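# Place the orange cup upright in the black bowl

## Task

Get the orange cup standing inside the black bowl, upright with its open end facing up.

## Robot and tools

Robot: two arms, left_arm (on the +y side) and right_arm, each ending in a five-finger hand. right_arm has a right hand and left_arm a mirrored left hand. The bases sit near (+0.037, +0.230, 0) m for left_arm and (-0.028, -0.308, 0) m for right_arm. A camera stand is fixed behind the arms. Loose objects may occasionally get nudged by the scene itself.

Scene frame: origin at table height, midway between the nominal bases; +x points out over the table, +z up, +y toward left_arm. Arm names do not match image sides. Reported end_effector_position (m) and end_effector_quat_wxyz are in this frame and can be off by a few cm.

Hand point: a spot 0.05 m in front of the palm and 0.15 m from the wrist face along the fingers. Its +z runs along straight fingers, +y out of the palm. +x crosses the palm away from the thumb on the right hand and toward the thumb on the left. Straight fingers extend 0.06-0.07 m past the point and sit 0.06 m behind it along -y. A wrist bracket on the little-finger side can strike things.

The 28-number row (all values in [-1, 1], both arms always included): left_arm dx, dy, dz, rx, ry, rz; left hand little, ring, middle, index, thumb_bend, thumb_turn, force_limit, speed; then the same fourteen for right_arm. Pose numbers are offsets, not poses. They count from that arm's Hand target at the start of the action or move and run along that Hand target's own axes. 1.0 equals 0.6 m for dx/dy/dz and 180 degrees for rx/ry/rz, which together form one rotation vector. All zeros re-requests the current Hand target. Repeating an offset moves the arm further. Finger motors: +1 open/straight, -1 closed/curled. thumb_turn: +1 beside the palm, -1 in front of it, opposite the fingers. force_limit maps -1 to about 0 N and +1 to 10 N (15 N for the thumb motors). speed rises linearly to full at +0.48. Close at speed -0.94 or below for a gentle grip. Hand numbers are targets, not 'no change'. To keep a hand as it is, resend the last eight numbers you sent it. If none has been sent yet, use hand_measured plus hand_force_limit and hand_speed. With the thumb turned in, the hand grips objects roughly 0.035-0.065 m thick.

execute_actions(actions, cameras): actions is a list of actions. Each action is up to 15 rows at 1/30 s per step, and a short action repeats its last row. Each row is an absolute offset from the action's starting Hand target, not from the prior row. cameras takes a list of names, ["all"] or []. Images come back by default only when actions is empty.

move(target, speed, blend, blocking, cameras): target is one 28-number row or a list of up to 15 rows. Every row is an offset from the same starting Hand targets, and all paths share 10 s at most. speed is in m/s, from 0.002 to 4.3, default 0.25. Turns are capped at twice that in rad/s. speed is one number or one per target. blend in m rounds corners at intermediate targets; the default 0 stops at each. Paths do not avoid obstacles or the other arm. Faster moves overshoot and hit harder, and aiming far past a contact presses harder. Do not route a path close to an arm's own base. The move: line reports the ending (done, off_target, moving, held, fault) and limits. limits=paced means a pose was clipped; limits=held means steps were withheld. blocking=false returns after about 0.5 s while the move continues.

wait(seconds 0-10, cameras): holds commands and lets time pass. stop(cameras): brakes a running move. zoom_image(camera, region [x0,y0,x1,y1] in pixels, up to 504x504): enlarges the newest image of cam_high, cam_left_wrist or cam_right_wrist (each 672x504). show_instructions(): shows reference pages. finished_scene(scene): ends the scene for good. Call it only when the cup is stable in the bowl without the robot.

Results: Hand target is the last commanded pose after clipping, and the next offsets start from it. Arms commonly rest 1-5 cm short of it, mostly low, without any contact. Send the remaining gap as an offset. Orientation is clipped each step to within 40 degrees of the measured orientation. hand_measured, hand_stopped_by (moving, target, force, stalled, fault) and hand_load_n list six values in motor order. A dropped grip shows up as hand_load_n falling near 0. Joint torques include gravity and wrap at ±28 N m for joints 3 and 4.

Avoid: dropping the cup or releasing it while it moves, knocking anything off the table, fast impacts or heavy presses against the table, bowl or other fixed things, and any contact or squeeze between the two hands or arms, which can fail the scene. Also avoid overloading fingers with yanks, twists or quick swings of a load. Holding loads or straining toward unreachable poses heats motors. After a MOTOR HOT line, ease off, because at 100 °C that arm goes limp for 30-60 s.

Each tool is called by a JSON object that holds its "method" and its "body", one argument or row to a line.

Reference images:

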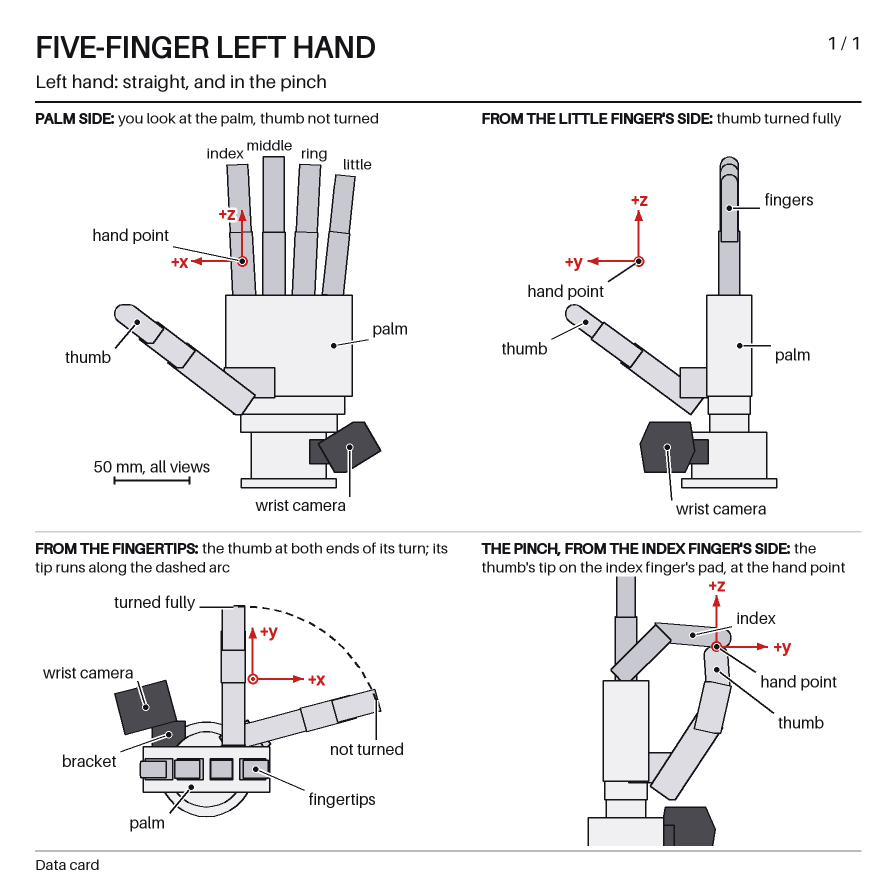

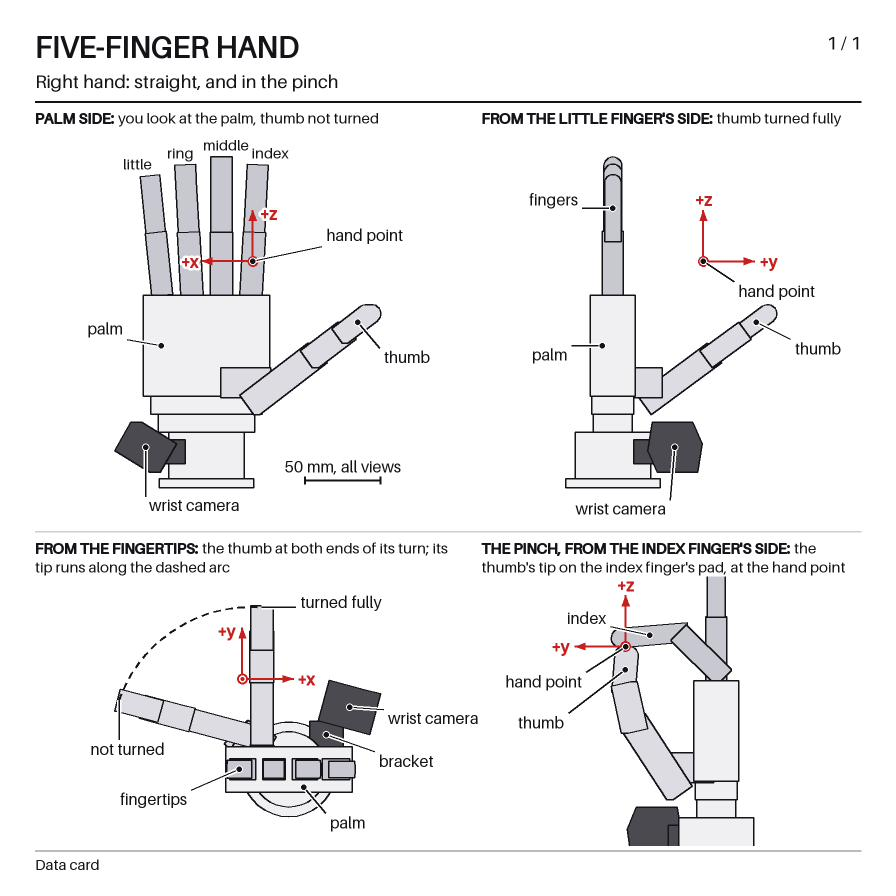

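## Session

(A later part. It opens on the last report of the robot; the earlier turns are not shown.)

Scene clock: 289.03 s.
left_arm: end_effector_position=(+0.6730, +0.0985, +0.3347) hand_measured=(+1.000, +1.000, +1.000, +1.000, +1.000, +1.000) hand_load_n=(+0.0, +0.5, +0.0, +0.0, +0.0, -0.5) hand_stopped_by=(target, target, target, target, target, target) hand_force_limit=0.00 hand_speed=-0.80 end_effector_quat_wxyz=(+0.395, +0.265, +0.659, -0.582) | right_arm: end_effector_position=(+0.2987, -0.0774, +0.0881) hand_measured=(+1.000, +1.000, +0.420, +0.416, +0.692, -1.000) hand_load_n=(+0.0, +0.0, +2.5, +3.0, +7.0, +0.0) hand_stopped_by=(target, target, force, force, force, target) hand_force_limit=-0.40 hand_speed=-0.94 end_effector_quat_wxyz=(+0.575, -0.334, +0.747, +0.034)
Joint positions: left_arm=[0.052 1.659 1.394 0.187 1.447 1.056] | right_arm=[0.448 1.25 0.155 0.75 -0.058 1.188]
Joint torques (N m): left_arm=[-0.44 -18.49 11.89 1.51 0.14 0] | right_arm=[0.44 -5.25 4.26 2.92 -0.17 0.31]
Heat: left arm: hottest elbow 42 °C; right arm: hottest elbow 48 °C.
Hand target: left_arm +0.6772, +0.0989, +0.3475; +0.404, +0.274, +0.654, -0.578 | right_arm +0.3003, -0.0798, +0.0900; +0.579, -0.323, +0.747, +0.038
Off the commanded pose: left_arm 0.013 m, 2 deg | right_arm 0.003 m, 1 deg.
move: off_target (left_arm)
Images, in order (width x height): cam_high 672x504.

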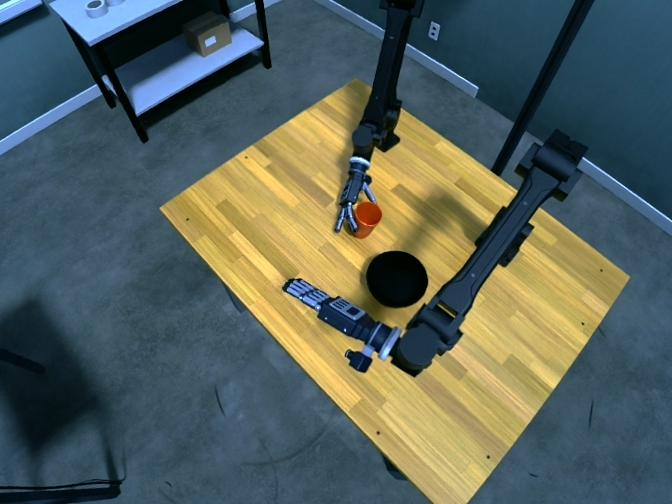

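{"method": "move", "body": {
  "target": [0,0,0,0,0,0,1,1,1,1,1,1,0,-0.8,0.0119,0.0042,0.0044,0,0,0,1,1,0,0,0.1,-1,-0.4,-0.94],
  "speed": 0.04
}}

{"method": "move", "body": {
  "target": [0,0,0,0,0,0,1,1,1,1,1,1,0,-0.8,0.0089,0.0032,0.0033,0,0,0,1,1,0,0,0.1,-1,-0.4,-0.94],
  "speed": 0.03,
  "cameras": ["cam_high","cam_right_wrist"]
}}

{"method": "zoom_image", "body": {
  "camera": "cam_high",
  "region": [320, 130, 440, 250]
}}

Scene clock: 292.10 s.
left_arm: end_effector_position=(+0.6730, +0.0985, +0.3347) hand_measured=(+1.000, +1.000, +1.000, +1.000, +1.000, +1.000) hand_load_n=(+0.0, +0.0, +0.0, +0.0, +0.0, +0.0) hand_stopped_by=(target, target, target, target, target, target) hand_force_limit=0.00 hand_speed=-0.80 end_effector_quat_wxyz=(+0.395, +0.265, +0.659, -0.582) | right_arm: end_effector_position=(+0.2995, -0.0769, +0.0815) hand_measured=(+1.000, +1.000, +0.420, +0.416, +0.692, -1.000) hand_load_n=(+0.0, +0.0, +2.5, +3.0, +7.0, +0.0) hand_stopped_by=(target, target, force, force, force, target) hand_force_limit=-0.40 hand_speed=-0.94 end_effector_quat_wxyz=(+0.576, -0.333, +0.746, +0.035)
Joint positions: left_arm=[0.052 1.659 1.394 0.187 1.447 1.056] | right_arm=[0.448 1.308 0.15 0.817 -0.058 1.191]
Joint torques (N m): left_arm=[-0.5 -18.73 11.85 1.42 0.13 -0.02] | right_arm=[0.44 -5.48 3.74 2.88 -0.15 0.28]
Heat: left arm: hottest elbow 42 °C; right arm: hottest elbow 48 °C.
Hand target: left_arm +0.6772, +0.0989, +0.3475; +0.404, +0.274, +0.654, -0.578 | right_arm +0.3002, -0.0798, +0.0819; +0.579, -0.323, +0.747, +0.038
Off the commanded pose: left_arm 0.013 m, 2 deg | right_arm 0.003 m, 1 deg.
move: off_target (left_arm)

Scene clock: 293.07 s.
left_arm: end_effector_position=(+0.6730, +0.0985, +0.3347) hand_measured=(+1.000, +1.000, +1.000, +1.000, +1.000, +1.000) hand_load_n=(+0.0, +0.0, +0.0, +0.0, +0.0, +0.0) hand_stopped_by=(target, target, target, target, target, target) hand_force_limit=0.00 hand_speed=-0.80 end_effector_quat_wxyz=(+0.395, +0.265, +0.659, -0.582) | right_arm: end_effector_position=(+0.3020, -0.0758, +0.0806) hand_measured=(+1.000, +1.000, +0.420, +0.416, +0.692, -1.000) hand_load_n=(+0.0, +0.0, +2.0, +3.0, +7.0, +0.5) hand_stopped_by=(target, target, force, force, force, target) hand_force_limit=-0.40 hand_speed=-0.94 end_effector_quat_wxyz=(+0.582, -0.329, +0.743, +0.037)
Joint positions: left_arm=[0.052 1.659 1.394 0.187 1.447 1.056] | right_arm=[0.448 1.351 0.15 0.875 -0.058 1.198]
Joint torques (N m): left_arm=[-0.56 -18.43 11.89 1.36 0.14 -0.03] | right_arm=[0.44 -5.36 3.18 2.63 -0.13 0.21]
Heat: left arm: hottest elbow 42 °C; right arm: hottest elbow 47 °C.
Hand target: left_arm +0.6772, +0.0989, +0.3475; +0.404, +0.274, +0.654, -0.578 | right_arm +0.3003, -0.0798, +0.0760; +0.579, -0.323, +0.747, +0.038
Off the commanded pose: left_arm 0.013 m, 2 deg | right_arm 0.006 m, 1 deg.
move: off_target (left_arm)
camera_calibration:
cam_right_wrist: T_world_to_cam=[[-0.555796, 0.604354, -0.57083, 0.252232], [-0.508141, 0.296471, 0.808639, 0.103985], [0.657939, 0.739501, 0.14232, -0.0416446], [0, 0, 0, 1]] pos_world=[0.220428, -0.15247, 0.0658226]
Images, in order (width x height): cam_high 672x504, cam_right_wrist 672x504.

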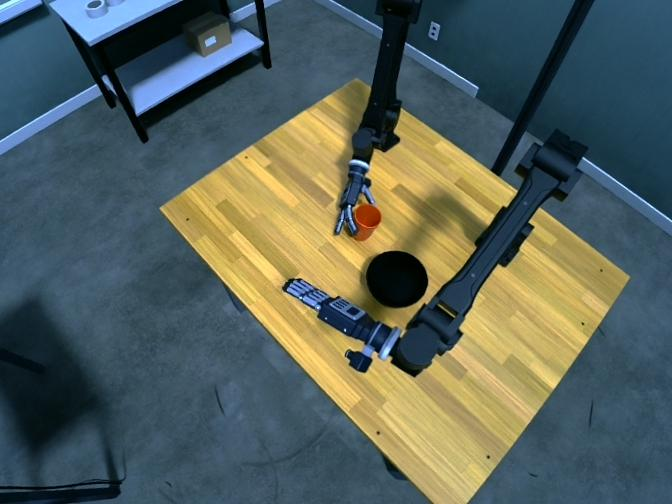

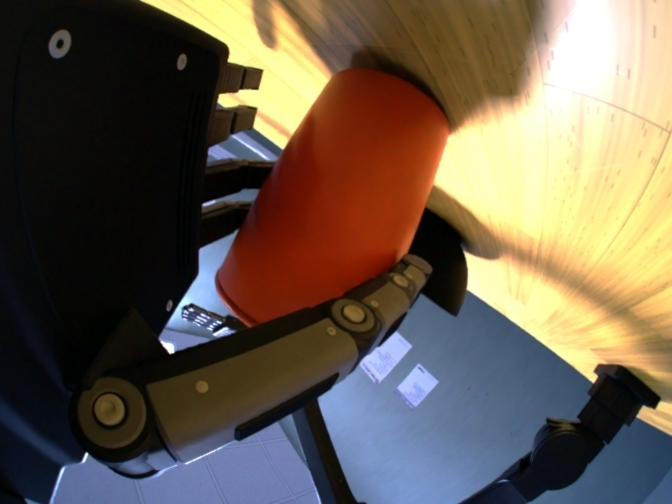

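Scaled by 4.200 from the camera's 672x504 image, which has a finer 960x720 frame.

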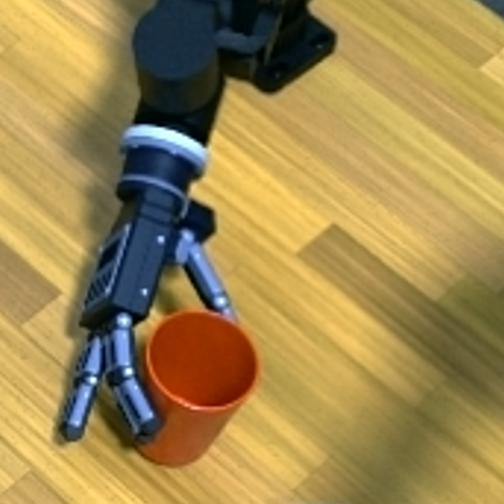

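{"method": "move", "body": {
  "target": [
    [0,0,0,0,0,0,1,1,1,1,1,1,0,-0.8,-0.0091,0.0012,0.0024,0,0,0,1,1,0,0,0.1,-1,-0.4,-0.94],
    [0,0,0,0,0,0,1,1,1,1,1,1,0,-0.8,-0.0091,0.0012,0.0024,0,0,0,1,1,0.57,0.57,0.82,-1,-0.4,-0.9]
  ],
  "speed": 0.05,
  "cameras": ["cam_high","cam_right_wrist"]
}}

{"method": "zoom_image", "body": {
  "camera": "cam_high",
  "region": [320, 130, 440, 250]
}}

Scene clock: 298.40 s.
left_arm: end_effector_position=(+0.6730, +0.0985, +0.3347) hand_measured=(+1.000, +1.000, +1.000, +1.000, +1.000, +1.000) hand_load_n=(+0.0, +0.0, +0.0, +0.0, +0.0, +0.0) hand_stopped_by=(target, target, target, target, target, target) hand_force_limit=0.00 hand_speed=-0.80 end_effector_quat_wxyz=(+0.395, +0.265, +0.659, -0.582) | right_arm: end_effector_position=(+0.3031, -0.0769, +0.0806) hand_measured=(+1.000, +1.000, +0.570, +0.570, +0.820, -1.000) hand_load_n=(+0.0, +0.0, +0.0, +0.0, -0.5, +0.0) hand_stopped_by=(target, target, target, target, target, target) hand_force_limit=-0.40 hand_speed=-0.90 end_effector_quat_wxyz=(+0.582, -0.326, +0.744, +0.035)
Joint positions: left_arm=[0.052 1.659 1.394 0.187 1.447 1.056] | right_arm=[0.448 1.351 0.15 0.875 -0.051 1.201]
Joint torques (N m): left_arm=[-0.62 -18.61 11.95 1.42 0.13 -0.01] | right_arm=[1.38 -7.06 3.9 1.55 0.03 0.23]
Heat: left arm: hottest elbow 42 °C; right arm: hottest elbow 46 °C.
Hand target: left_arm +0.6772, +0.0989, +0.3475; +0.404, +0.274, +0.654, -0.578 | right_arm +0.3018, -0.0762, +0.0801; +0.579, -0.323, +0.747, +0.038
Off the commanded pose: left_arm 0.013 m, 2 deg | right_arm 0.002 m, 1 deg.
move: off_target (left_arm)
camera_calibration:
cam_right_wrist: T_world_to_cam=[[-0.551248, 0.608902, -0.570406, 0.252434], [-0.505513, 0.300142, 0.808933, 0.104332], [0.663764, 0.73427, 0.142355, -0.0437663], [0, 0, 0, 1]] pos_world=[0.220946, -0.152886, 0.0658227]
Images, in order (width x height): cam_high 672x504, cam_right_wrist 672x504.

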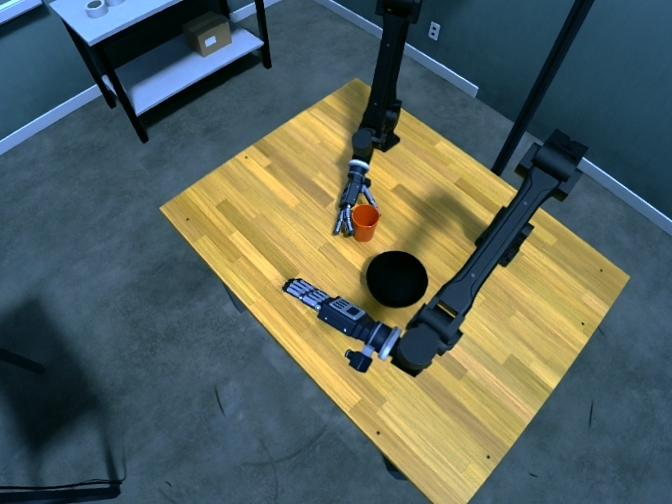

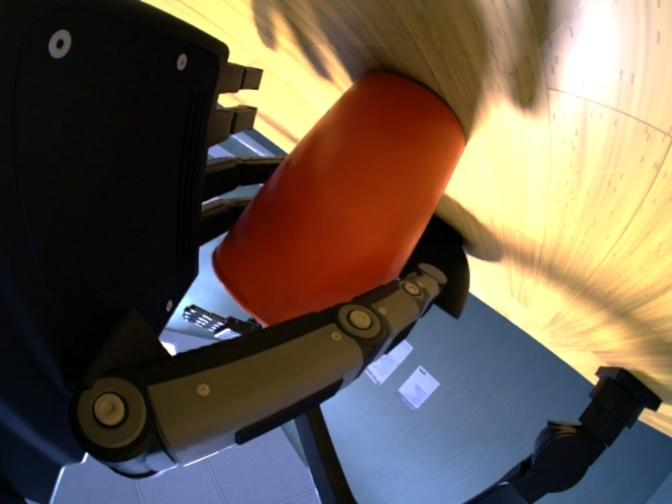

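Scaled by 4.200 from the camera's 672x504 image, which has a finer 960x720 frame.

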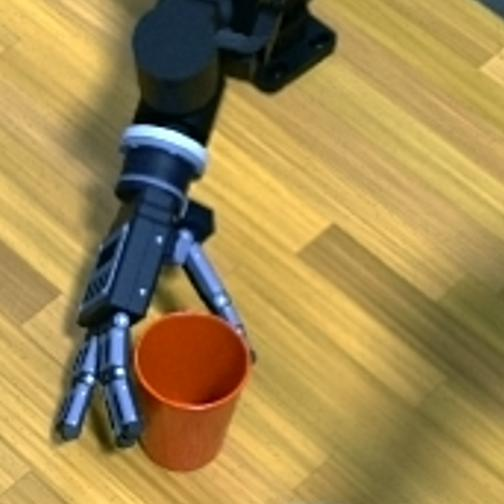

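{"method": "move", "body": {
  "target": [
    [0,0,0,0,0,0,1,1,1,1,1,-1,-0.4,-0.5,0,0,0,0,0,0,1,1,1,1,1,-1,-0.4,-0.7],
    [0.1419,-0.1624,0.0393,-0.0734,0.0434,0.0375,1,1,1,1,1,-1,-0.4,-0.5,0.0538,0.0138,-0.1915,0,0,0,1,1,1,1,1,-1,-0.4,-0.7],
    [0.524,-0.4792,0.1578,-0.2224,0.1316,0.1136,1,1,1,1,1,-1,-0.4,-0.5,-0.022,-0.2707,-0.3935,0.1484,0.0533,0.055,1,1,1,1,1,-1,-0.4,-0.7]
  ],
  "speed": [0.1,0.12,0.35],
  "blend": [0,0.03,0],
  "cameras": ["cam_high","cam_left_wrist"]
}}

Scene clock: 397.80 s.
left_arm: end_effector_position=(+0.6026, +0.0757, +0.3126) hand_measured=(+1.000, +1.000, +1.000, +1.000, +1.000, -1.000) hand_load_n=(+0.0, +0.0, +0.0, +0.0, +0.0, +0.0) hand_stopped_by=(target, target, target, target, target, target) hand_force_limit=-0.40 hand_speed=-0.50 end_effector_quat_wxyz=(+0.400, +0.273, +0.705, -0.518) | right_arm: end_effector_position=(+0.2583, -0.0941, +0.0795) hand_measured=(+1.000, +1.000, +1.000, +1.000, +1.000, -1.000) hand_load_n=(+0.0, +0.0, +0.0, +0.0, +0.0, -0.5) hand_stopped_by=(target, target, target, target, target, target) hand_force_limit=-0.40 hand_speed=-0.70 end_effector_quat_wxyz=(+0.582, -0.329, +0.743, +0.040)
Joint positions: left_arm=[-0.013 1.445 1.231 -0.295 1.273 1.517] | right_arm=[0.447 1.186 0.031 0.828 -0.065 1.201]
Joint torques (N m): left_arm=[-1.14 -15.33 14.04 1.13 0.36 0.07] | right_arm=[1.08 -3.72 5.27 2.11 -0.03 0.11]
Heat: left arm: hottest elbow 43 °C; right arm: hottest elbow 41 °C.
Hand target: left_arm +0.6109, +0.0714, +0.3367; +0.414, +0.290, +0.695, -0.511 (not the last commanded pose) | right_arm +0.2633, -0.0920, +0.0822; +0.584, -0.328, +0.741, +0.040 (not the last commanded pose)
Off the commanded pose: left_arm 0.353 m, 42 deg | right_arm 0.259 m, 31 deg.
move: held (right_arm; a check stopped the path), off_target (left_arm; braked when a check withheld steps of right_arm); path passed 1 of 3 targets; limits=held
pose unreachable (right arm): on one or more control steps of this call, first in action 0 (counted from 0), this arm could not follow its commanded pose, so it was not sent that pose on those steps. It may still have moved: this result reports where it is.
cause: moving toward the commanded pose would bring two parts of the arm too close to each other (joints 2 (shoulder) and 3 (elbow) lie between them).
camera_calibration:
cam_left_wrist: T_world_to_cam=[[-0.915156, -0.326419, 0.236517, 0.509258], [-0.383696, 0.525544, -0.759329, 0.430063], [0.123559, -0.785655, -0.6062, 0.290787], [0, 0, 0, 1]] pos_world=[0.595134, 0.168673, 0.382386]
Images, in order (width x height): cam_high 672x504, cam_left_wrist 672x504.

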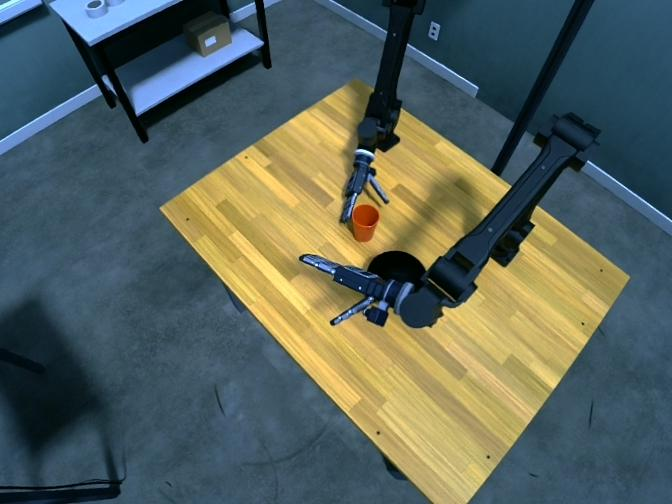

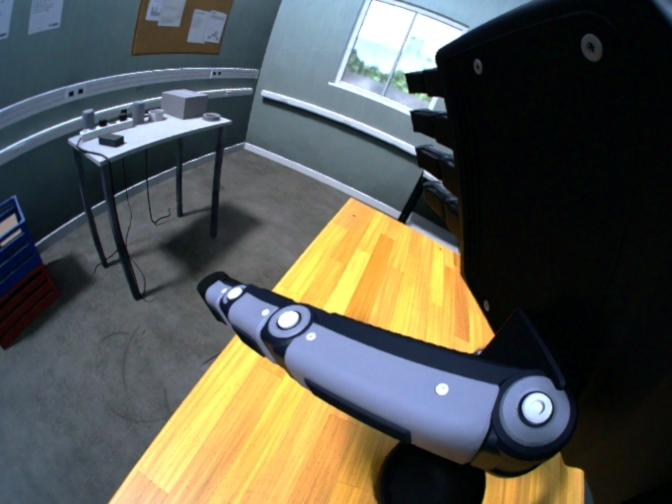

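{"method": "move", "body": {
  "target": [
    [0.1024,-0.1082,0.029,-0.0455,0.027,0.0233,1,1,1,1,1,-1,-0.4,-0.5,0.0045,-0.1232,-0.034,0,0,0,1,1,1,1,1,-1,-0.4,-0.7],
    [0.4095,-0.4329,0.1159,-0.1819,0.1078,0.0932,1,1,1,1,1,-1,-0.4,-0.5,-0.0633,-0.453,-0.0835,0.1486,0.054,0.0522,1,1,1,1,1,-1,-0.4,-0.7]
  ],
  "speed": [0.12,0.3],
  "blend": [0.03,0],
  "cameras": ["cam_high","cam_left_wrist"]
}}

Scene clock: 410.73 s.
left_arm: end_effector_position=(+0.2961, -0.0731, +0.2254) hand_measured=(+1.000, +1.000, +1.000, +1.000, +1.000, -1.000) hand_load_n=(+0.0, +0.0, +0.0, +0.0, +0.0, +0.0) hand_stopped_by=(target, target, target, target, target, target) hand_force_limit=-0.40 hand_speed=-0.50 end_effector_quat_wxyz=(+0.424, +0.343, +0.821, -0.169) | right_arm: end_effector_position=(+0.3553, -0.3018, +0.1929) hand_measured=(+1.000, +1.000, +1.000, +1.000, +1.000, -1.000) hand_load_n=(+0.0, +0.0, +0.0, +0.0, +0.0, +0.0) hand_stopped_by=(target, target, target, target, target, target) hand_force_limit=-0.40 hand_speed=-0.70 end_effector_quat_wxyz=(+0.562, -0.136, +0.809, -0.107)
Joint positions: left_arm=[-1.169 0.897 0.737 -0.494 -0.286 1.373] | right_arm=[-0.249 0.739 0.315 0.061 -0.24 1.126]
Joint torques (N m): left_arm=[-1.26 -5.71 12.67 1.46 -0.15 -0.09] | right_arm=[0.32 -2.67 12.22 1.5 -0.01 0.28]
Heat: left arm: hottest elbow 43 °C; right arm: hottest elbow 41 °C.
Hand target: left_arm +0.2957, -0.0801, +0.2351; +0.426, +0.339, +0.820, -0.176 | right_arm +0.3700, -0.3099, +0.2201; +0.575, -0.126, +0.801, -0.113
Off the commanded pose: left_arm 0.012 m, 1 deg | right_arm 0.032 m, 2 deg.
move: off_target (left_arm, right_arm)
camera_calibration:
cam_left_wrist: T_world_to_cam=[[-0.783597, -0.56293, -0.262842, 0.25717], [-0.451313, 0.806529, -0.381874, 0.279937], [0.426958, -0.180612, -0.886051, 0.176357], [0, 0, 0, 1]] pos_world=[0.252559, -0.0491563, 0.330757]
Images, in order (width x height): cam_high 672x504, cam_left_wrist 672x504.

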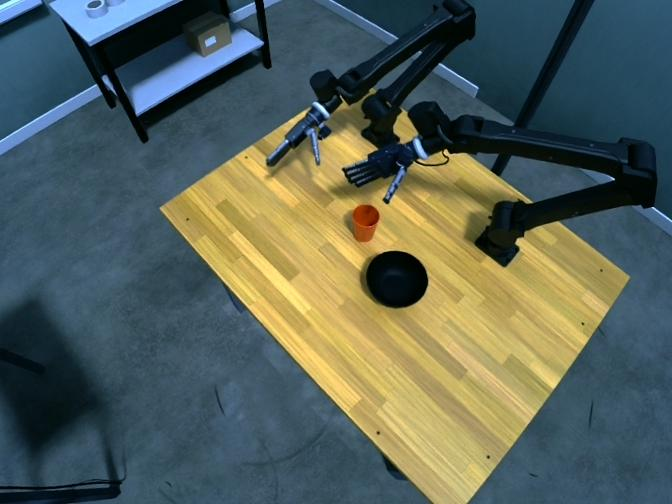

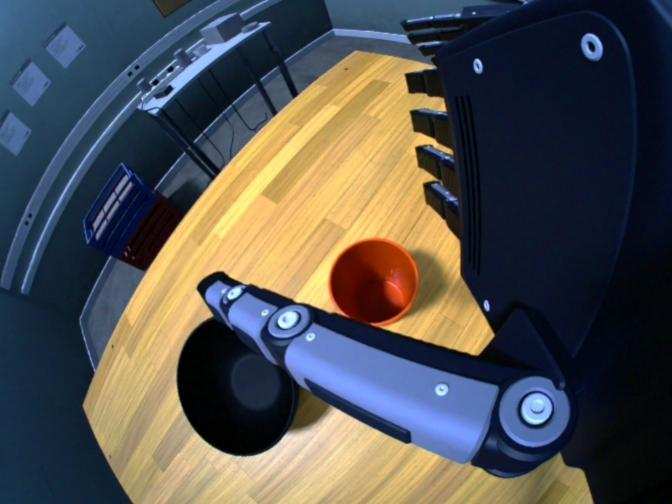

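{"method": "move", "body": {
  "target": [0.123,0.0141,0.0862,0,0,0,1,1,1,1,1,-1,-0.4,-0.5,0,0,0,0,0,0,1,1,1,1,1,-1,-0.4,-0.7],
  "speed": 0.2,
  "cameras": ["cam_high","cam_left_wrist"]
}}

Scene clock: 422.27 s.
left_arm: end_effector_position=(+0.2966, -0.0718, +0.1424) hand_measured=(+1.000, +1.000, +1.000, +1.000, +1.000, -1.000) hand_load_n=(+0.0, +0.0, +0.0, +0.0, +0.0, +0.0) hand_stopped_by=(target, target, target, target, target, target) hand_force_limit=-0.40 hand_speed=-0.50 end_effector_quat_wxyz=(+0.421, +0.342, +0.822, -0.175) | right_arm: end_effector_position=(+0.3553, -0.3018, +0.1929) hand_measured=(+1.000, +1.000, +1.000, +1.000, +1.000, -1.000) hand_load_n=(+0.0, +0.0, +0.0, +0.0, +0.0, -0.5) hand_stopped_by=(target, target, target, target, target, target) hand_force_limit=-0.40 hand_speed=-0.70 end_effector_quat_wxyz=(+0.562, -0.136, +0.809, -0.107)
Joint positions: left_arm=[-1.158 0.974 0.553 -0.229 -0.267 1.373] | right_arm=[-0.249 0.739 0.315 0.061 -0.24 1.126]
Joint torques (N m): left_arm=[0.26 -5.89 10.18 2.41 0 0.07] | right_arm=[0.38 -2.67 12.22 1.51 -0.01 0.28]
Heat: left arm: hottest elbow 43 °C; right arm: hottest elbow 42 °C.
Hand target: left_arm +0.3017, -0.0740, +0.1449; +0.426, +0.340, +0.820, -0.176 | right_arm +0.3700, -0.3099, +0.2201; +0.575, -0.125, +0.801, -0.113
Off the commanded pose: left_arm 0.006 m, 1 deg | right_arm 0.032 m, 2 deg.
move: off_target (right_arm)
camera_calibration:
cam_left_wrist: T_world_to_cam=[[-0.787864, -0.562296, -0.251185, 0.236229], [-0.451909, 0.804951, -0.384489, 0.247828], [0.418388, -0.189412, -0.888299, 0.105046], [0, 0, 0, 1]] pos_world=[0.254162, -0.0467618, 0.247937]
Images, in order (width x height): cam_high 672x504, cam_left_wrist 672x504.

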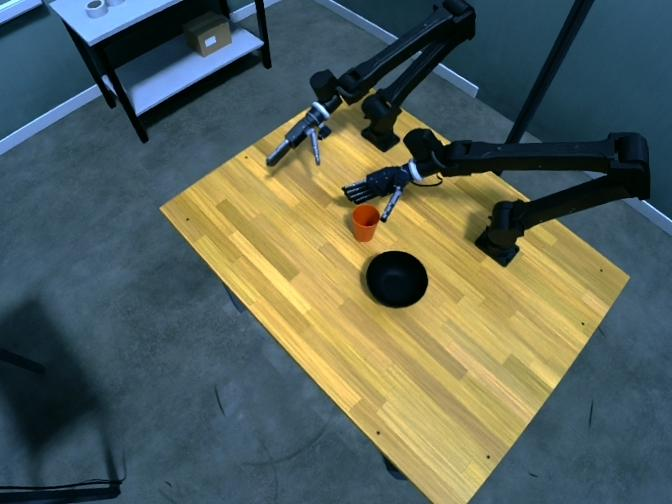

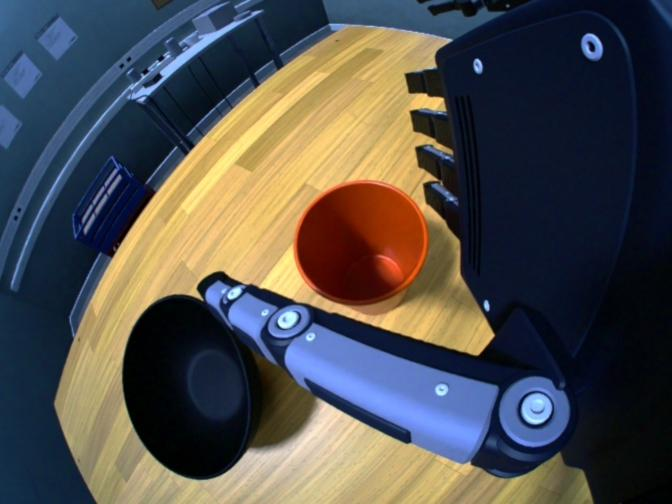

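{"method": "move", "body": {
  "target": [
    [0.0683,0,0.0478,0,0,0,1,1,1,1,1,-1,-0.4,-0.5,0,0,0,0,0,0,1,1,1,1,1,-1,-0.4,-0.7],
    [0.0683,0,0.0478,0,0,0,1,1,0.6,0.6,0.8,-1,-0.4,-0.7,0,0,0,0,0,0,1,1,1,1,1,-1,-0.4,-0.7]
  ],
  "speed": 0.12,
  "cameras": ["cam_high","cam_left_wrist"]
}}

{"method": "zoom_image", "body": {
  "camera": "cam_high",
  "region": [320, 130, 440, 250]
}}

Scene clock: 432.43 s.
left_arm: end_effector_position=(+0.2970, -0.0727, +0.0940) hand_measured=(+1.000, +1.000, +0.600, +0.600, +0.800, -1.000) hand_load_n=(+0.0, +0.0, +0.0, +0.5, +0.5, +0.0) hand_stopped_by=(target, target, target, target, target, target) hand_force_limit=-0.40 hand_speed=-0.70 end_effector_quat_wxyz=(+0.422, +0.341, +0.821, -0.176) | right_arm: end_effector_position=(+0.3553, -0.3018, +0.1929) hand_measured=(+1.000, +1.000, +1.000, +1.000, +1.000, -1.000) hand_load_n=(+0.0, +0.0, +0.0, +0.5, +0.0, +0.0) hand_stopped_by=(target, target, target, target, target, target) hand_force_limit=-0.40 hand_speed=-0.70 end_effector_quat_wxyz=(+0.562, -0.136, +0.809, -0.107)
Joint positions: left_arm=[-1.157 1.074 0.463 -0.035 -0.267 1.373] | right_arm=[-0.249 0.739 0.315 0.061 -0.24 1.126]
Joint torques (N m): left_arm=[0.26 -6.42 9.13 2.26 -0.03 0.07] | right_arm=[0.38 -2.67 12.22 1.5 -0.01 0.28]
Heat: left arm: hottest elbow 43 °C; right arm: hottest elbow 43 °C.
Hand target: left_arm +0.3016, -0.0739, +0.0948; +0.426, +0.340, +0.820, -0.176 | right_arm +0.3700, -0.3099, +0.2201; +0.575, -0.125, +0.801, -0.113
Off the commanded pose: left_arm 0.005 m, 1 deg | right_arm 0.032 m, 2 deg.
move: off_target (right_arm)
camera_calibration:
cam_left_wrist: T_world_to_cam=[[-0.787711, -0.562955, -0.250185, 0.223708], [-0.451327, 0.803778, -0.387614, 0.2301], [0.419303, -0.192413, -0.887222, 0.0610676], [0, 0, 0, 1]] pos_world=[0.254462, -0.0472615, 0.199339]
Images, in order (width x height): cam_high 672x504, cam_left_wrist 672x504.

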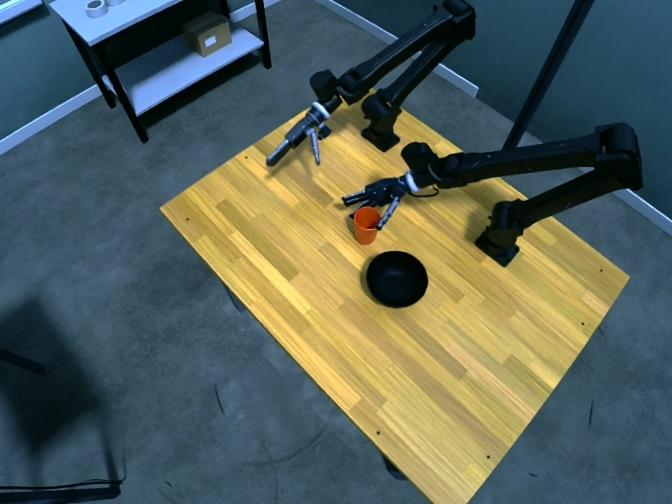

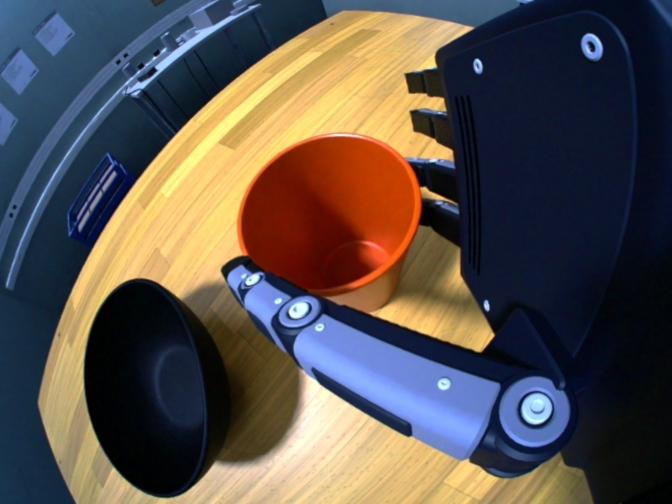

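Scaled by 4.200 from the camera's 672x504 image, which has a finer 960x720 frame.

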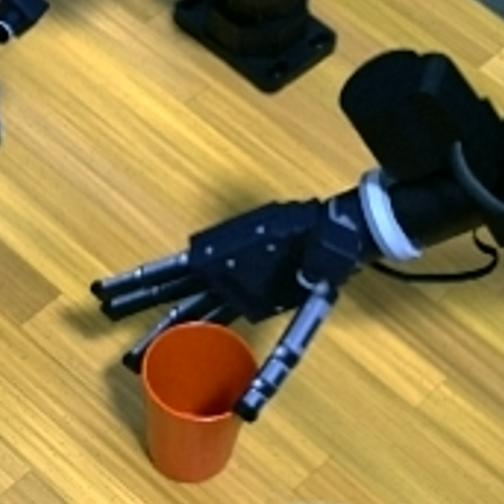

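{"method": "move", "body": {
  "target": [
    [0.0082,0.0066,0.0057,0,0,0,1,1,0.6,0.6,0.8,-1,-0.4,-0.7,0,0,0,0,0,0,1,1,1,1,1,-1,-0.4,-0.7],
    [0.0082,0.0066,0.0057,0,0,0,1,1,0,0,0.1,-1,-0.4,-0.94,0,0,0,0,0,0,1,1,1,1,1,-1,-0.4,-0.7]
  ],
  "speed": 0.08,
  "cameras": ["cam_high","cam_left_wrist"]
}}

Scene clock: 439.80 s.
left_arm: end_effector_position=(+0.3012, -0.0730, +0.0934) hand_measured=(+1.000, +1.000, +0.482, +0.586, +0.784, -1.000) hand_load_n=(+0.0, +0.0, +3.5, +3.0, +5.5, +0.0) hand_stopped_by=(target, target, force, force, force, target) hand_force_limit=-0.40 hand_speed=-0.94 end_effector_quat_wxyz=(+0.428, +0.339, +0.818, -0.181) | right_arm: end_effector_position=(+0.3553, -0.3018, +0.1929) hand_measured=(+1.000, +1.000, +1.000, +1.000, +1.000, -1.000) hand_load_n=(+0.0, +0.0, +0.0, +0.0, +0.0, +0.0) hand_stopped_by=(target, target, target, target, target, target) hand_force_limit=-0.40 hand_speed=-0.70 end_effector_quat_wxyz=(+0.562, -0.136, +0.809, -0.107)
Joint positions: left_arm=[-1.144 1.08 0.456 -0.004 -0.256 1.381] | right_arm=[-0.249 0.739 0.315 0.061 -0.24 1.126]
Joint torques (N m): left_arm=[0.56 -6.01 8.68 2.15 0 0.07] | right_arm=[0.38 -2.67 12.21 1.51 -0.01 0.28]
Heat: left arm: hottest elbow 43 °C; right arm: hottest elbow 44 °C.
Hand target: left_arm +0.3044, -0.0711, +0.0889; +0.426, +0.339, +0.820, -0.176 | right_arm +0.3700, -0.3099, +0.2201; +0.575, -0.125, +0.801, -0.113
Off the commanded pose: left_arm 0.006 m, 1 deg | right_arm 0.032 m, 2 deg.
move: off_target (right_arm)
camera_calibration:
cam_left_wrist: T_world_to_cam=[[-0.785971, -0.566331, -0.24803, 0.225677], [-0.448327, 0.798313, -0.402119, 0.232135], [0.425738, -0.204855, -0.881352, 0.0554056], [0, 0, 0, 1]] pos_world=[0.25786, -0.0461583, 0.198153]
Images, in order (width x height): cam_high 672x504, cam_left_wrist 672x504.

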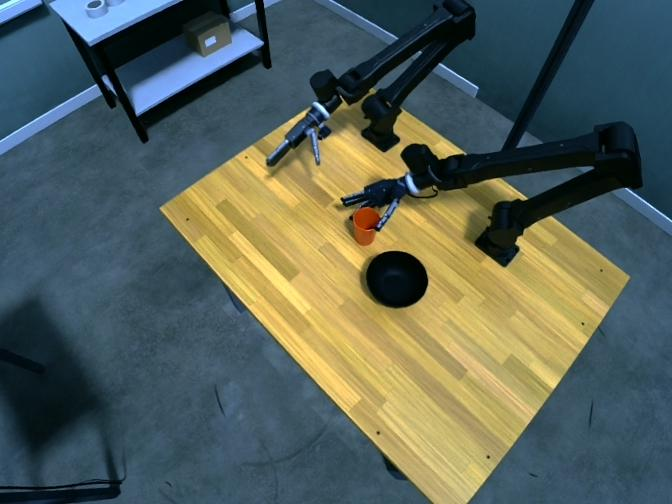

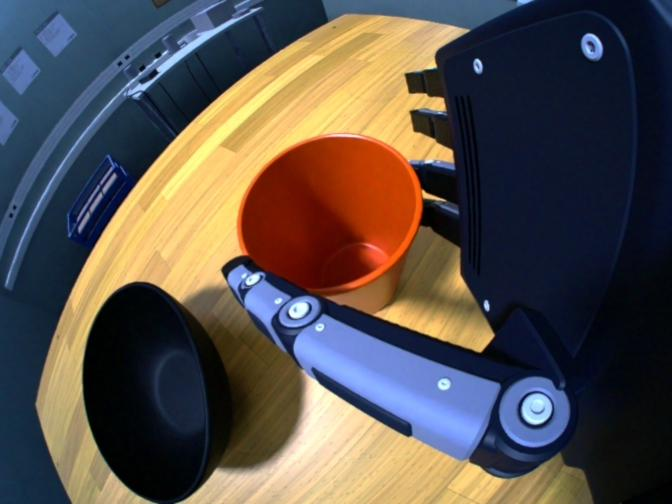

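{"method": "move", "body": {
  "target": [
    [0,0,0,0,0,0,1,1,0.62,0.68,0.9,-1,-0.4,-0.8,0,0,0,0,0,0,1,1,1,1,1,-1,-0.4,-0.7],
    [0.0096,0,0.0067,0,0,0,1,1,0.62,0.68,0.9,-1,-0.4,-0.8,0,0,0,0,0,0,1,1,1,1,1,-1,-0.4,-0.7]
  ],
  "speed": 0.06,
  "cameras": ["cam_high","cam_left_wrist"]
}}

Scene clock: 449.60 s.
left_arm: end_effector_position=(+0.3002, -0.0707, +0.0825) hand_measured=(+1.000, +1.000, +0.620, +0.680, +0.900, -1.000) hand_load_n=(+0.0, +0.0, +0.0, +0.0, +0.0, +0.0) hand_stopped_by=(target, target, target, target, target, target) hand_force_limit=-0.40 hand_speed=-0.80 end_effector_quat_wxyz=(+0.424, +0.341, +0.820, -0.177) | right_arm: end_effector_position=(+0.3553, -0.3018, +0.1929) hand_measured=(+1.000, +1.000, +1.000, +1.000, +1.000, -1.000) hand_load_n=(+0.0, -0.5, +0.0, +0.0, +0.0, +0.0) hand_stopped_by=(target, target, target, target, target, target) hand_force_limit=-0.40 hand_speed=-0.70 end_effector_quat_wxyz=(+0.562, -0.136, +0.809, -0.107)
Joint positions: left_arm=[-1.144 1.103 0.441 0.02 -0.256 1.382] | right_arm=[-0.249 0.739 0.315 0.061 -0.24 1.126]
Joint torques (N m): left_arm=[0.26 -6.42 8.69 2.25 -0.01 0.05] | right_arm=[0.38 -2.67 12.22 1.5 -0.01 0.28]
Heat: left arm: hottest elbow 43 °C; right arm: hottest elbow 45 °C.
Hand target: left_arm +0.3044, -0.0710, +0.0818; +0.426, +0.340, +0.820, -0.176 | right_arm +0.3700, -0.3099, +0.2201; +0.575, -0.125, +0.801, -0.113
Off the commanded pose: left_arm 0.004 m, 0 deg | right_arm 0.032 m, 2 deg.
move: off_target (right_arm)
camera_calibration:
cam_left_wrist: T_world_to_cam=[[-0.787279, -0.563369, -0.250613, 0.22428], [-0.45033, 0.802985, -0.390408, 0.225378], [0.421182, -0.194501, -0.885875, 0.0491566], [0, 0, 0, 1]] pos_world=[0.257361, -0.0450614, 0.187743]
Images, in order (width x height): cam_high 672x504, cam_left_wrist 672x504.

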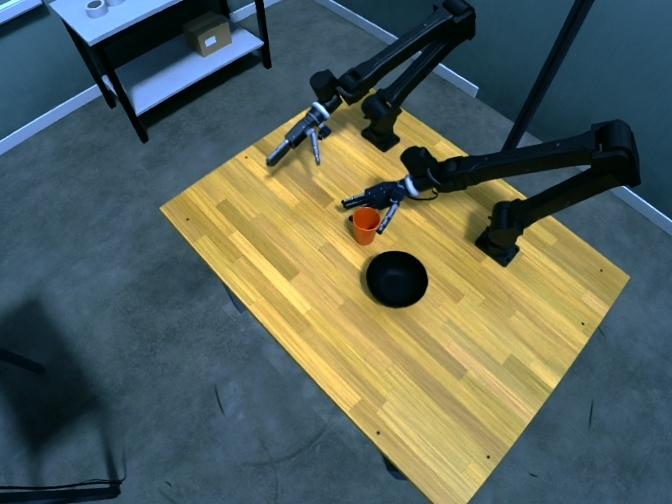

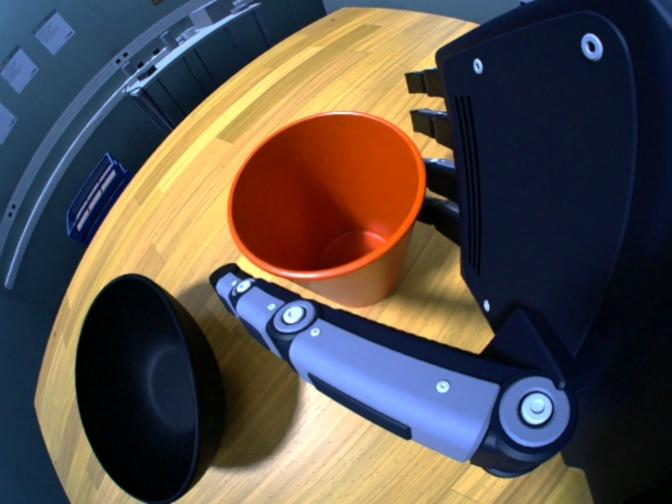

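{"method": "move", "body": {
  "target": [0,0,0,0,0,0,1,1,0,0,0.1,-1,-0.4,-0.94,0,0,0,0,0,0,1,1,1,1,1,-1,-0.4,-0.7],
  "speed": 0.05,
  "cameras": ["cam_high","cam_left_wrist"]
}}

Scene clock: 454.13 s.
left_arm: end_effector_position=(+0.3004, -0.0711, +0.0821) hand_measured=(+1.000, +1.000, +0.396, +0.372, +0.724, -1.000) hand_load_n=(+0.0, +0.0, +0.0, +5.0, +4.5, -0.5) hand_stopped_by=(target, target, force, force, force, target) hand_force_limit=-0.40 hand_speed=-0.94 end_effector_quat_wxyz=(+0.424, +0.341, +0.820, -0.178) | right_arm: end_effector_position=(+0.3553, -0.3018, +0.1929) hand_measured=(+1.000, +1.000, +1.000, +1.000, +1.000, -1.000) hand_load_n=(+0.0, +0.0, +0.0, +0.0, +0.0, +0.0) hand_stopped_by=(target, target, target, target, target, target) hand_force_limit=-0.40 hand_speed=-0.70 end_effector_quat_wxyz=(+0.562, -0.136, +0.809, -0.107)
Joint positions: left_arm=[-1.143 1.105 0.441 0.024 -0.255 1.382] | right_arm=[-0.249 0.739 0.315 0.061 -0.24 1.126]
Joint torques (N m): left_arm=[0.21 -6.48 8.8 2.18 -0.03 0.07] | right_arm=[0.38 -2.67 12.22 1.5 -0.01 0.28]
Heat: left arm: hottest elbow 43 °C; right arm: hottest elbow 45 °C.
Hand target: left_arm +0.3044, -0.0710, +0.0818; +0.426, +0.340, +0.820, -0.176 | right_arm +0.3700, -0.3099, +0.2201; +0.575, -0.125, +0.801, -0.113
Off the commanded pose: left_arm 0.004 m, 0 deg | right_arm 0.032 m, 2 deg.
move: off_target (right_arm)
camera_calibration:
cam_left_wrist: T_world_to_cam=[[-0.787633, -0.563236, -0.2498, 0.224169], [-0.449902, 0.802739, -0.391406, 0.225538], [0.420977, -0.195899, -0.885665, 0.0486286], [0, 0, 0, 1]] pos_world=[0.257561, -0.0452623, 0.187343]
Images, in order (width x height): cam_high 672x504, cam_left_wrist 672x504.

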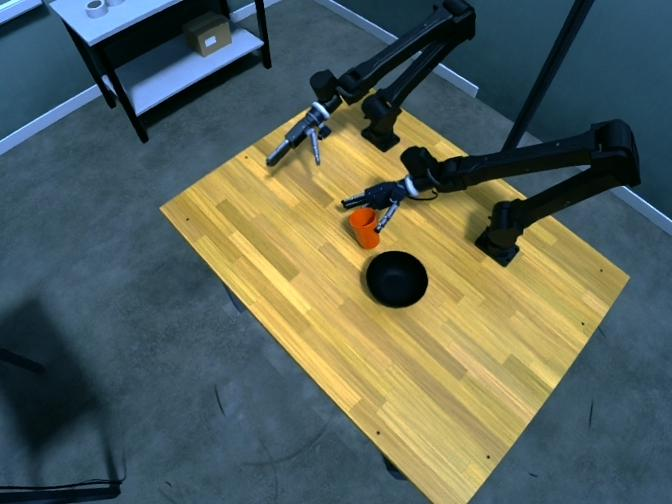

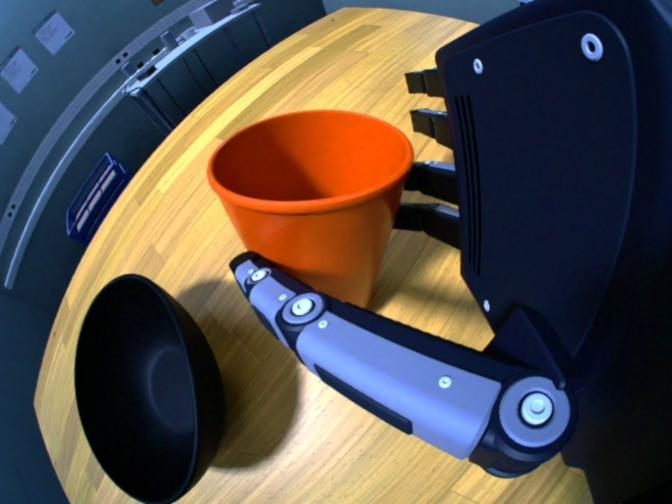

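{"method": "move", "body": {
  "target": [0,0,0,0,0,0,1,1,-0.1,0,0.1,-1,-0.7,-0.94,0,0,0,0,0,0,1,1,1,1,1,-1,-0.4,-0.7],
  "speed": 0.05,
  "cameras": ["cam_left_wrist","cam_high"]
}}

{"method": "zoom_image", "body": {
  "camera": "cam_high",
  "region": [320, 130, 440, 250]
}}

Scene clock: 458.80 s.
left_arm: end_effector_position=(+0.3004, -0.0711, +0.0821) hand_measured=(+1.000, +1.000, +0.380, +0.372, +0.724, -1.000) hand_load_n=(+0.0, +0.0, +3.0, +3.5, +5.5, +0.0) hand_stopped_by=(target, target, force, force, force, target) hand_force_limit=-0.70 hand_speed=-0.94 end_effector_quat_wxyz=(+0.424, +0.341, +0.820, -0.178) | right_arm: end_effector_position=(+0.3553, -0.3018, +0.1929) hand_measured=(+1.000, +1.000, +1.000, +1.000, +1.000, -1.000) hand_load_n=(+0.0, +0.0, +0.0, +0.0, +0.0, -0.5) hand_stopped_by=(target, target, target, target, target, target) hand_force_limit=-0.40 hand_speed=-0.70 end_effector_quat_wxyz=(+0.562, -0.136, +0.809, -0.107)
Joint positions: left_arm=[-1.143 1.105 0.441 0.024 -0.255 1.382] | right_arm=[-0.249 0.739 0.315 0.061 -0.24 1.126]
Joint torques (N m): left_arm=[0.26 -6.59 8.76 2.21 -0.03 0.09] | right_arm=[0.38 -2.61 12.21 1.5 -0.01 0.28]
Heat: left arm: hottest elbow 43 °C; right arm: hottest elbow 46 °C.
Hand target: left_arm +0.3044, -0.0710, +0.0818; +0.426, +0.340, +0.820, -0.176 | right_arm +0.3700, -0.3099, +0.2201; +0.575, -0.125, +0.801, -0.113
Off the commanded pose: left_arm 0.004 m, 0 deg | right_arm 0.032 m, 2 deg.
move: off_target (right_arm)
camera_calibration:
cam_left_wrist: T_world_to_cam=[[-0.787633, -0.563236, -0.2498, 0.224169], [-0.449902, 0.802739, -0.391406, 0.225538], [0.420977, -0.195899, -0.885665, 0.0486286], [0, 0, 0, 1]] pos_world=[0.257561, -0.0452623, 0.187343]
Images, in order (width x height): cam_high 672x504, cam_left_wrist 672x504.

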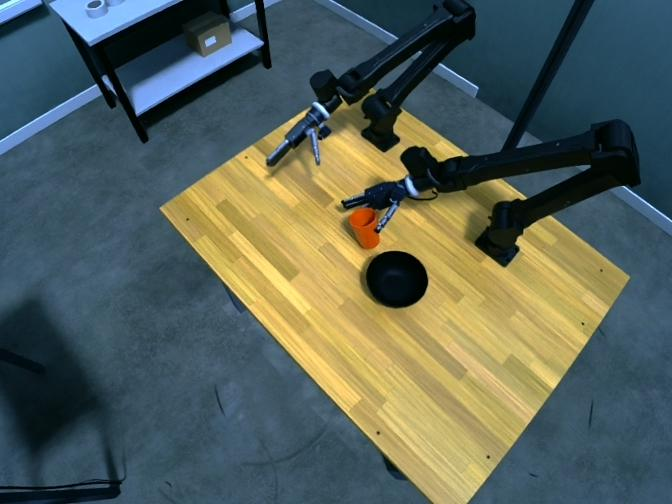

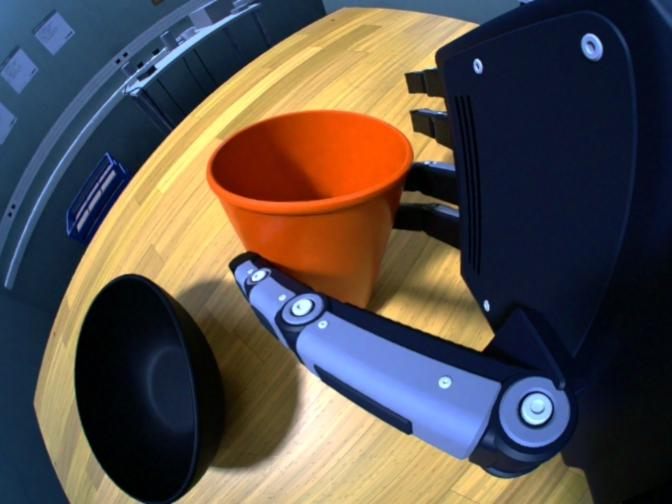

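Scaled by 4.200 from the camera's 672x504 image, which has a finer 960x720 frame.

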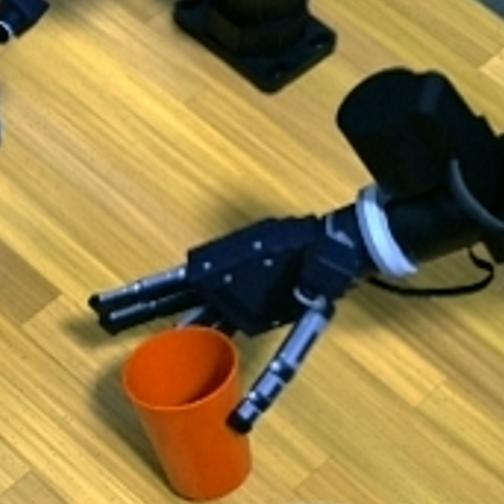

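{"method": "move", "body": {
  "target": [-0.0956,0,-0.067,0,0,0,1,1,-0.1,0,0.1,-1,-0.7,-0.94,0,0,0,0,0,0,1,1,1,1,1,-1,-0.4,-0.7],
  "speed": 0.1,
  "cameras": ["cam_left_wrist","cam_high"]
}}

{"method": "zoom_image", "body": {
  "camera": "cam_high",
  "region": [320, 130, 440, 250]
}}

Scene clock: 469.87 s.
left_arm: end_effector_position=(+0.2942, -0.0585, +0.1246) hand_measured=(+1.000, +1.000, +0.380, +0.372, +0.724, -1.000) hand_load_n=(+0.0, +0.0, +3.0, +3.5, +5.5, +0.0) hand_stopped_by=(target, target, force, force, force, target) hand_force_limit=-0.70 hand_speed=-0.94 end_effector_quat_wxyz=(+0.408, +0.348, +0.828, -0.164) | right_arm: end_effector_position=(+0.3553, -0.3018, +0.1929) hand_measured=(+1.000, +1.000, +1.000, +1.000, +1.000, -1.000) hand_load_n=(+0.0, +0.0, +0.0, +0.0, +0.0, -0.5) hand_stopped_by=(target, target, target, target, target, target) hand_force_limit=-0.40 hand_speed=-0.70 end_effector_quat_wxyz=(+0.562, -0.136, +0.809, -0.107)
Joint positions: left_arm=[-1.143 0.972 0.519 -0.233 -0.255 1.382] | right_arm=[-0.249 0.739 0.315 0.061 -0.24 1.126]
Joint torques (N m): left_arm=[0.15 -7.36 13.76 1.48 -0.09 0.07] | right_arm=[0.38 -2.67 12.21 1.5 -0.01 0.28]
Heat: left arm: hottest elbow 43 °C; right arm: hottest elbow 46 °C.
Hand target: left_arm +0.3043, -0.0712, +0.1518; +0.426, +0.340, +0.820, -0.176 | right_arm +0.3700, -0.3099, +0.2201; +0.575, -0.125, +0.801, -0.113
Off the commanded pose: left_arm 0.032 m, 3 deg | right_arm 0.032 m, 2 deg.
move: off_target (left_arm, right_arm)
camera_calibration:
cam_left_wrist: T_world_to_cam=[[-0.792732, -0.553002, -0.256445, 0.239927], [-0.457947, 0.817946, -0.348207, 0.227215], [0.402318, -0.158597, -0.901658, 0.100877], [0, 0, 0, 1]] pos_world=[0.253666, -0.0371708, 0.231603]
Images, in order (width x height): cam_high 672x504, cam_left_wrist 672x504.

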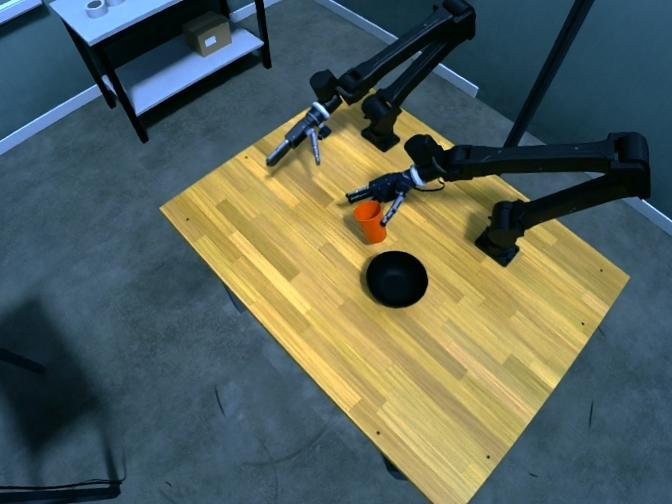

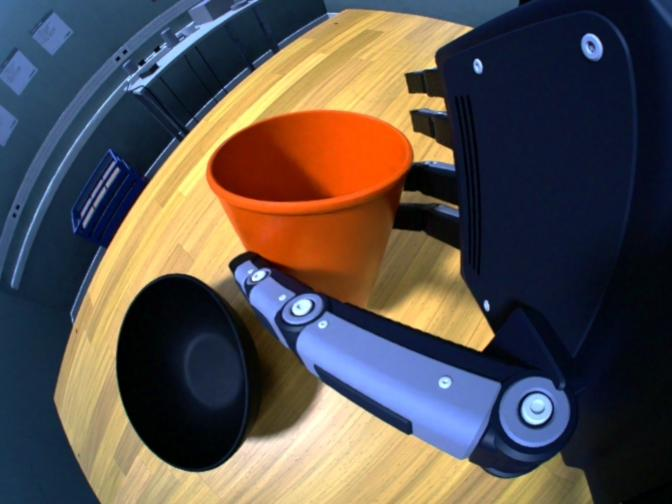

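Scaled by 4.200 from the camera's 672x504 image, which has a finer 960x720 frame.

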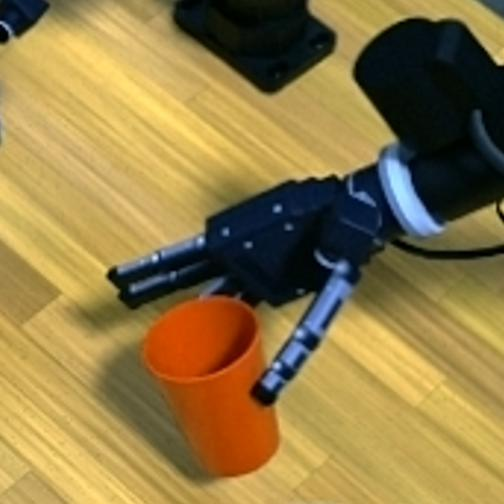

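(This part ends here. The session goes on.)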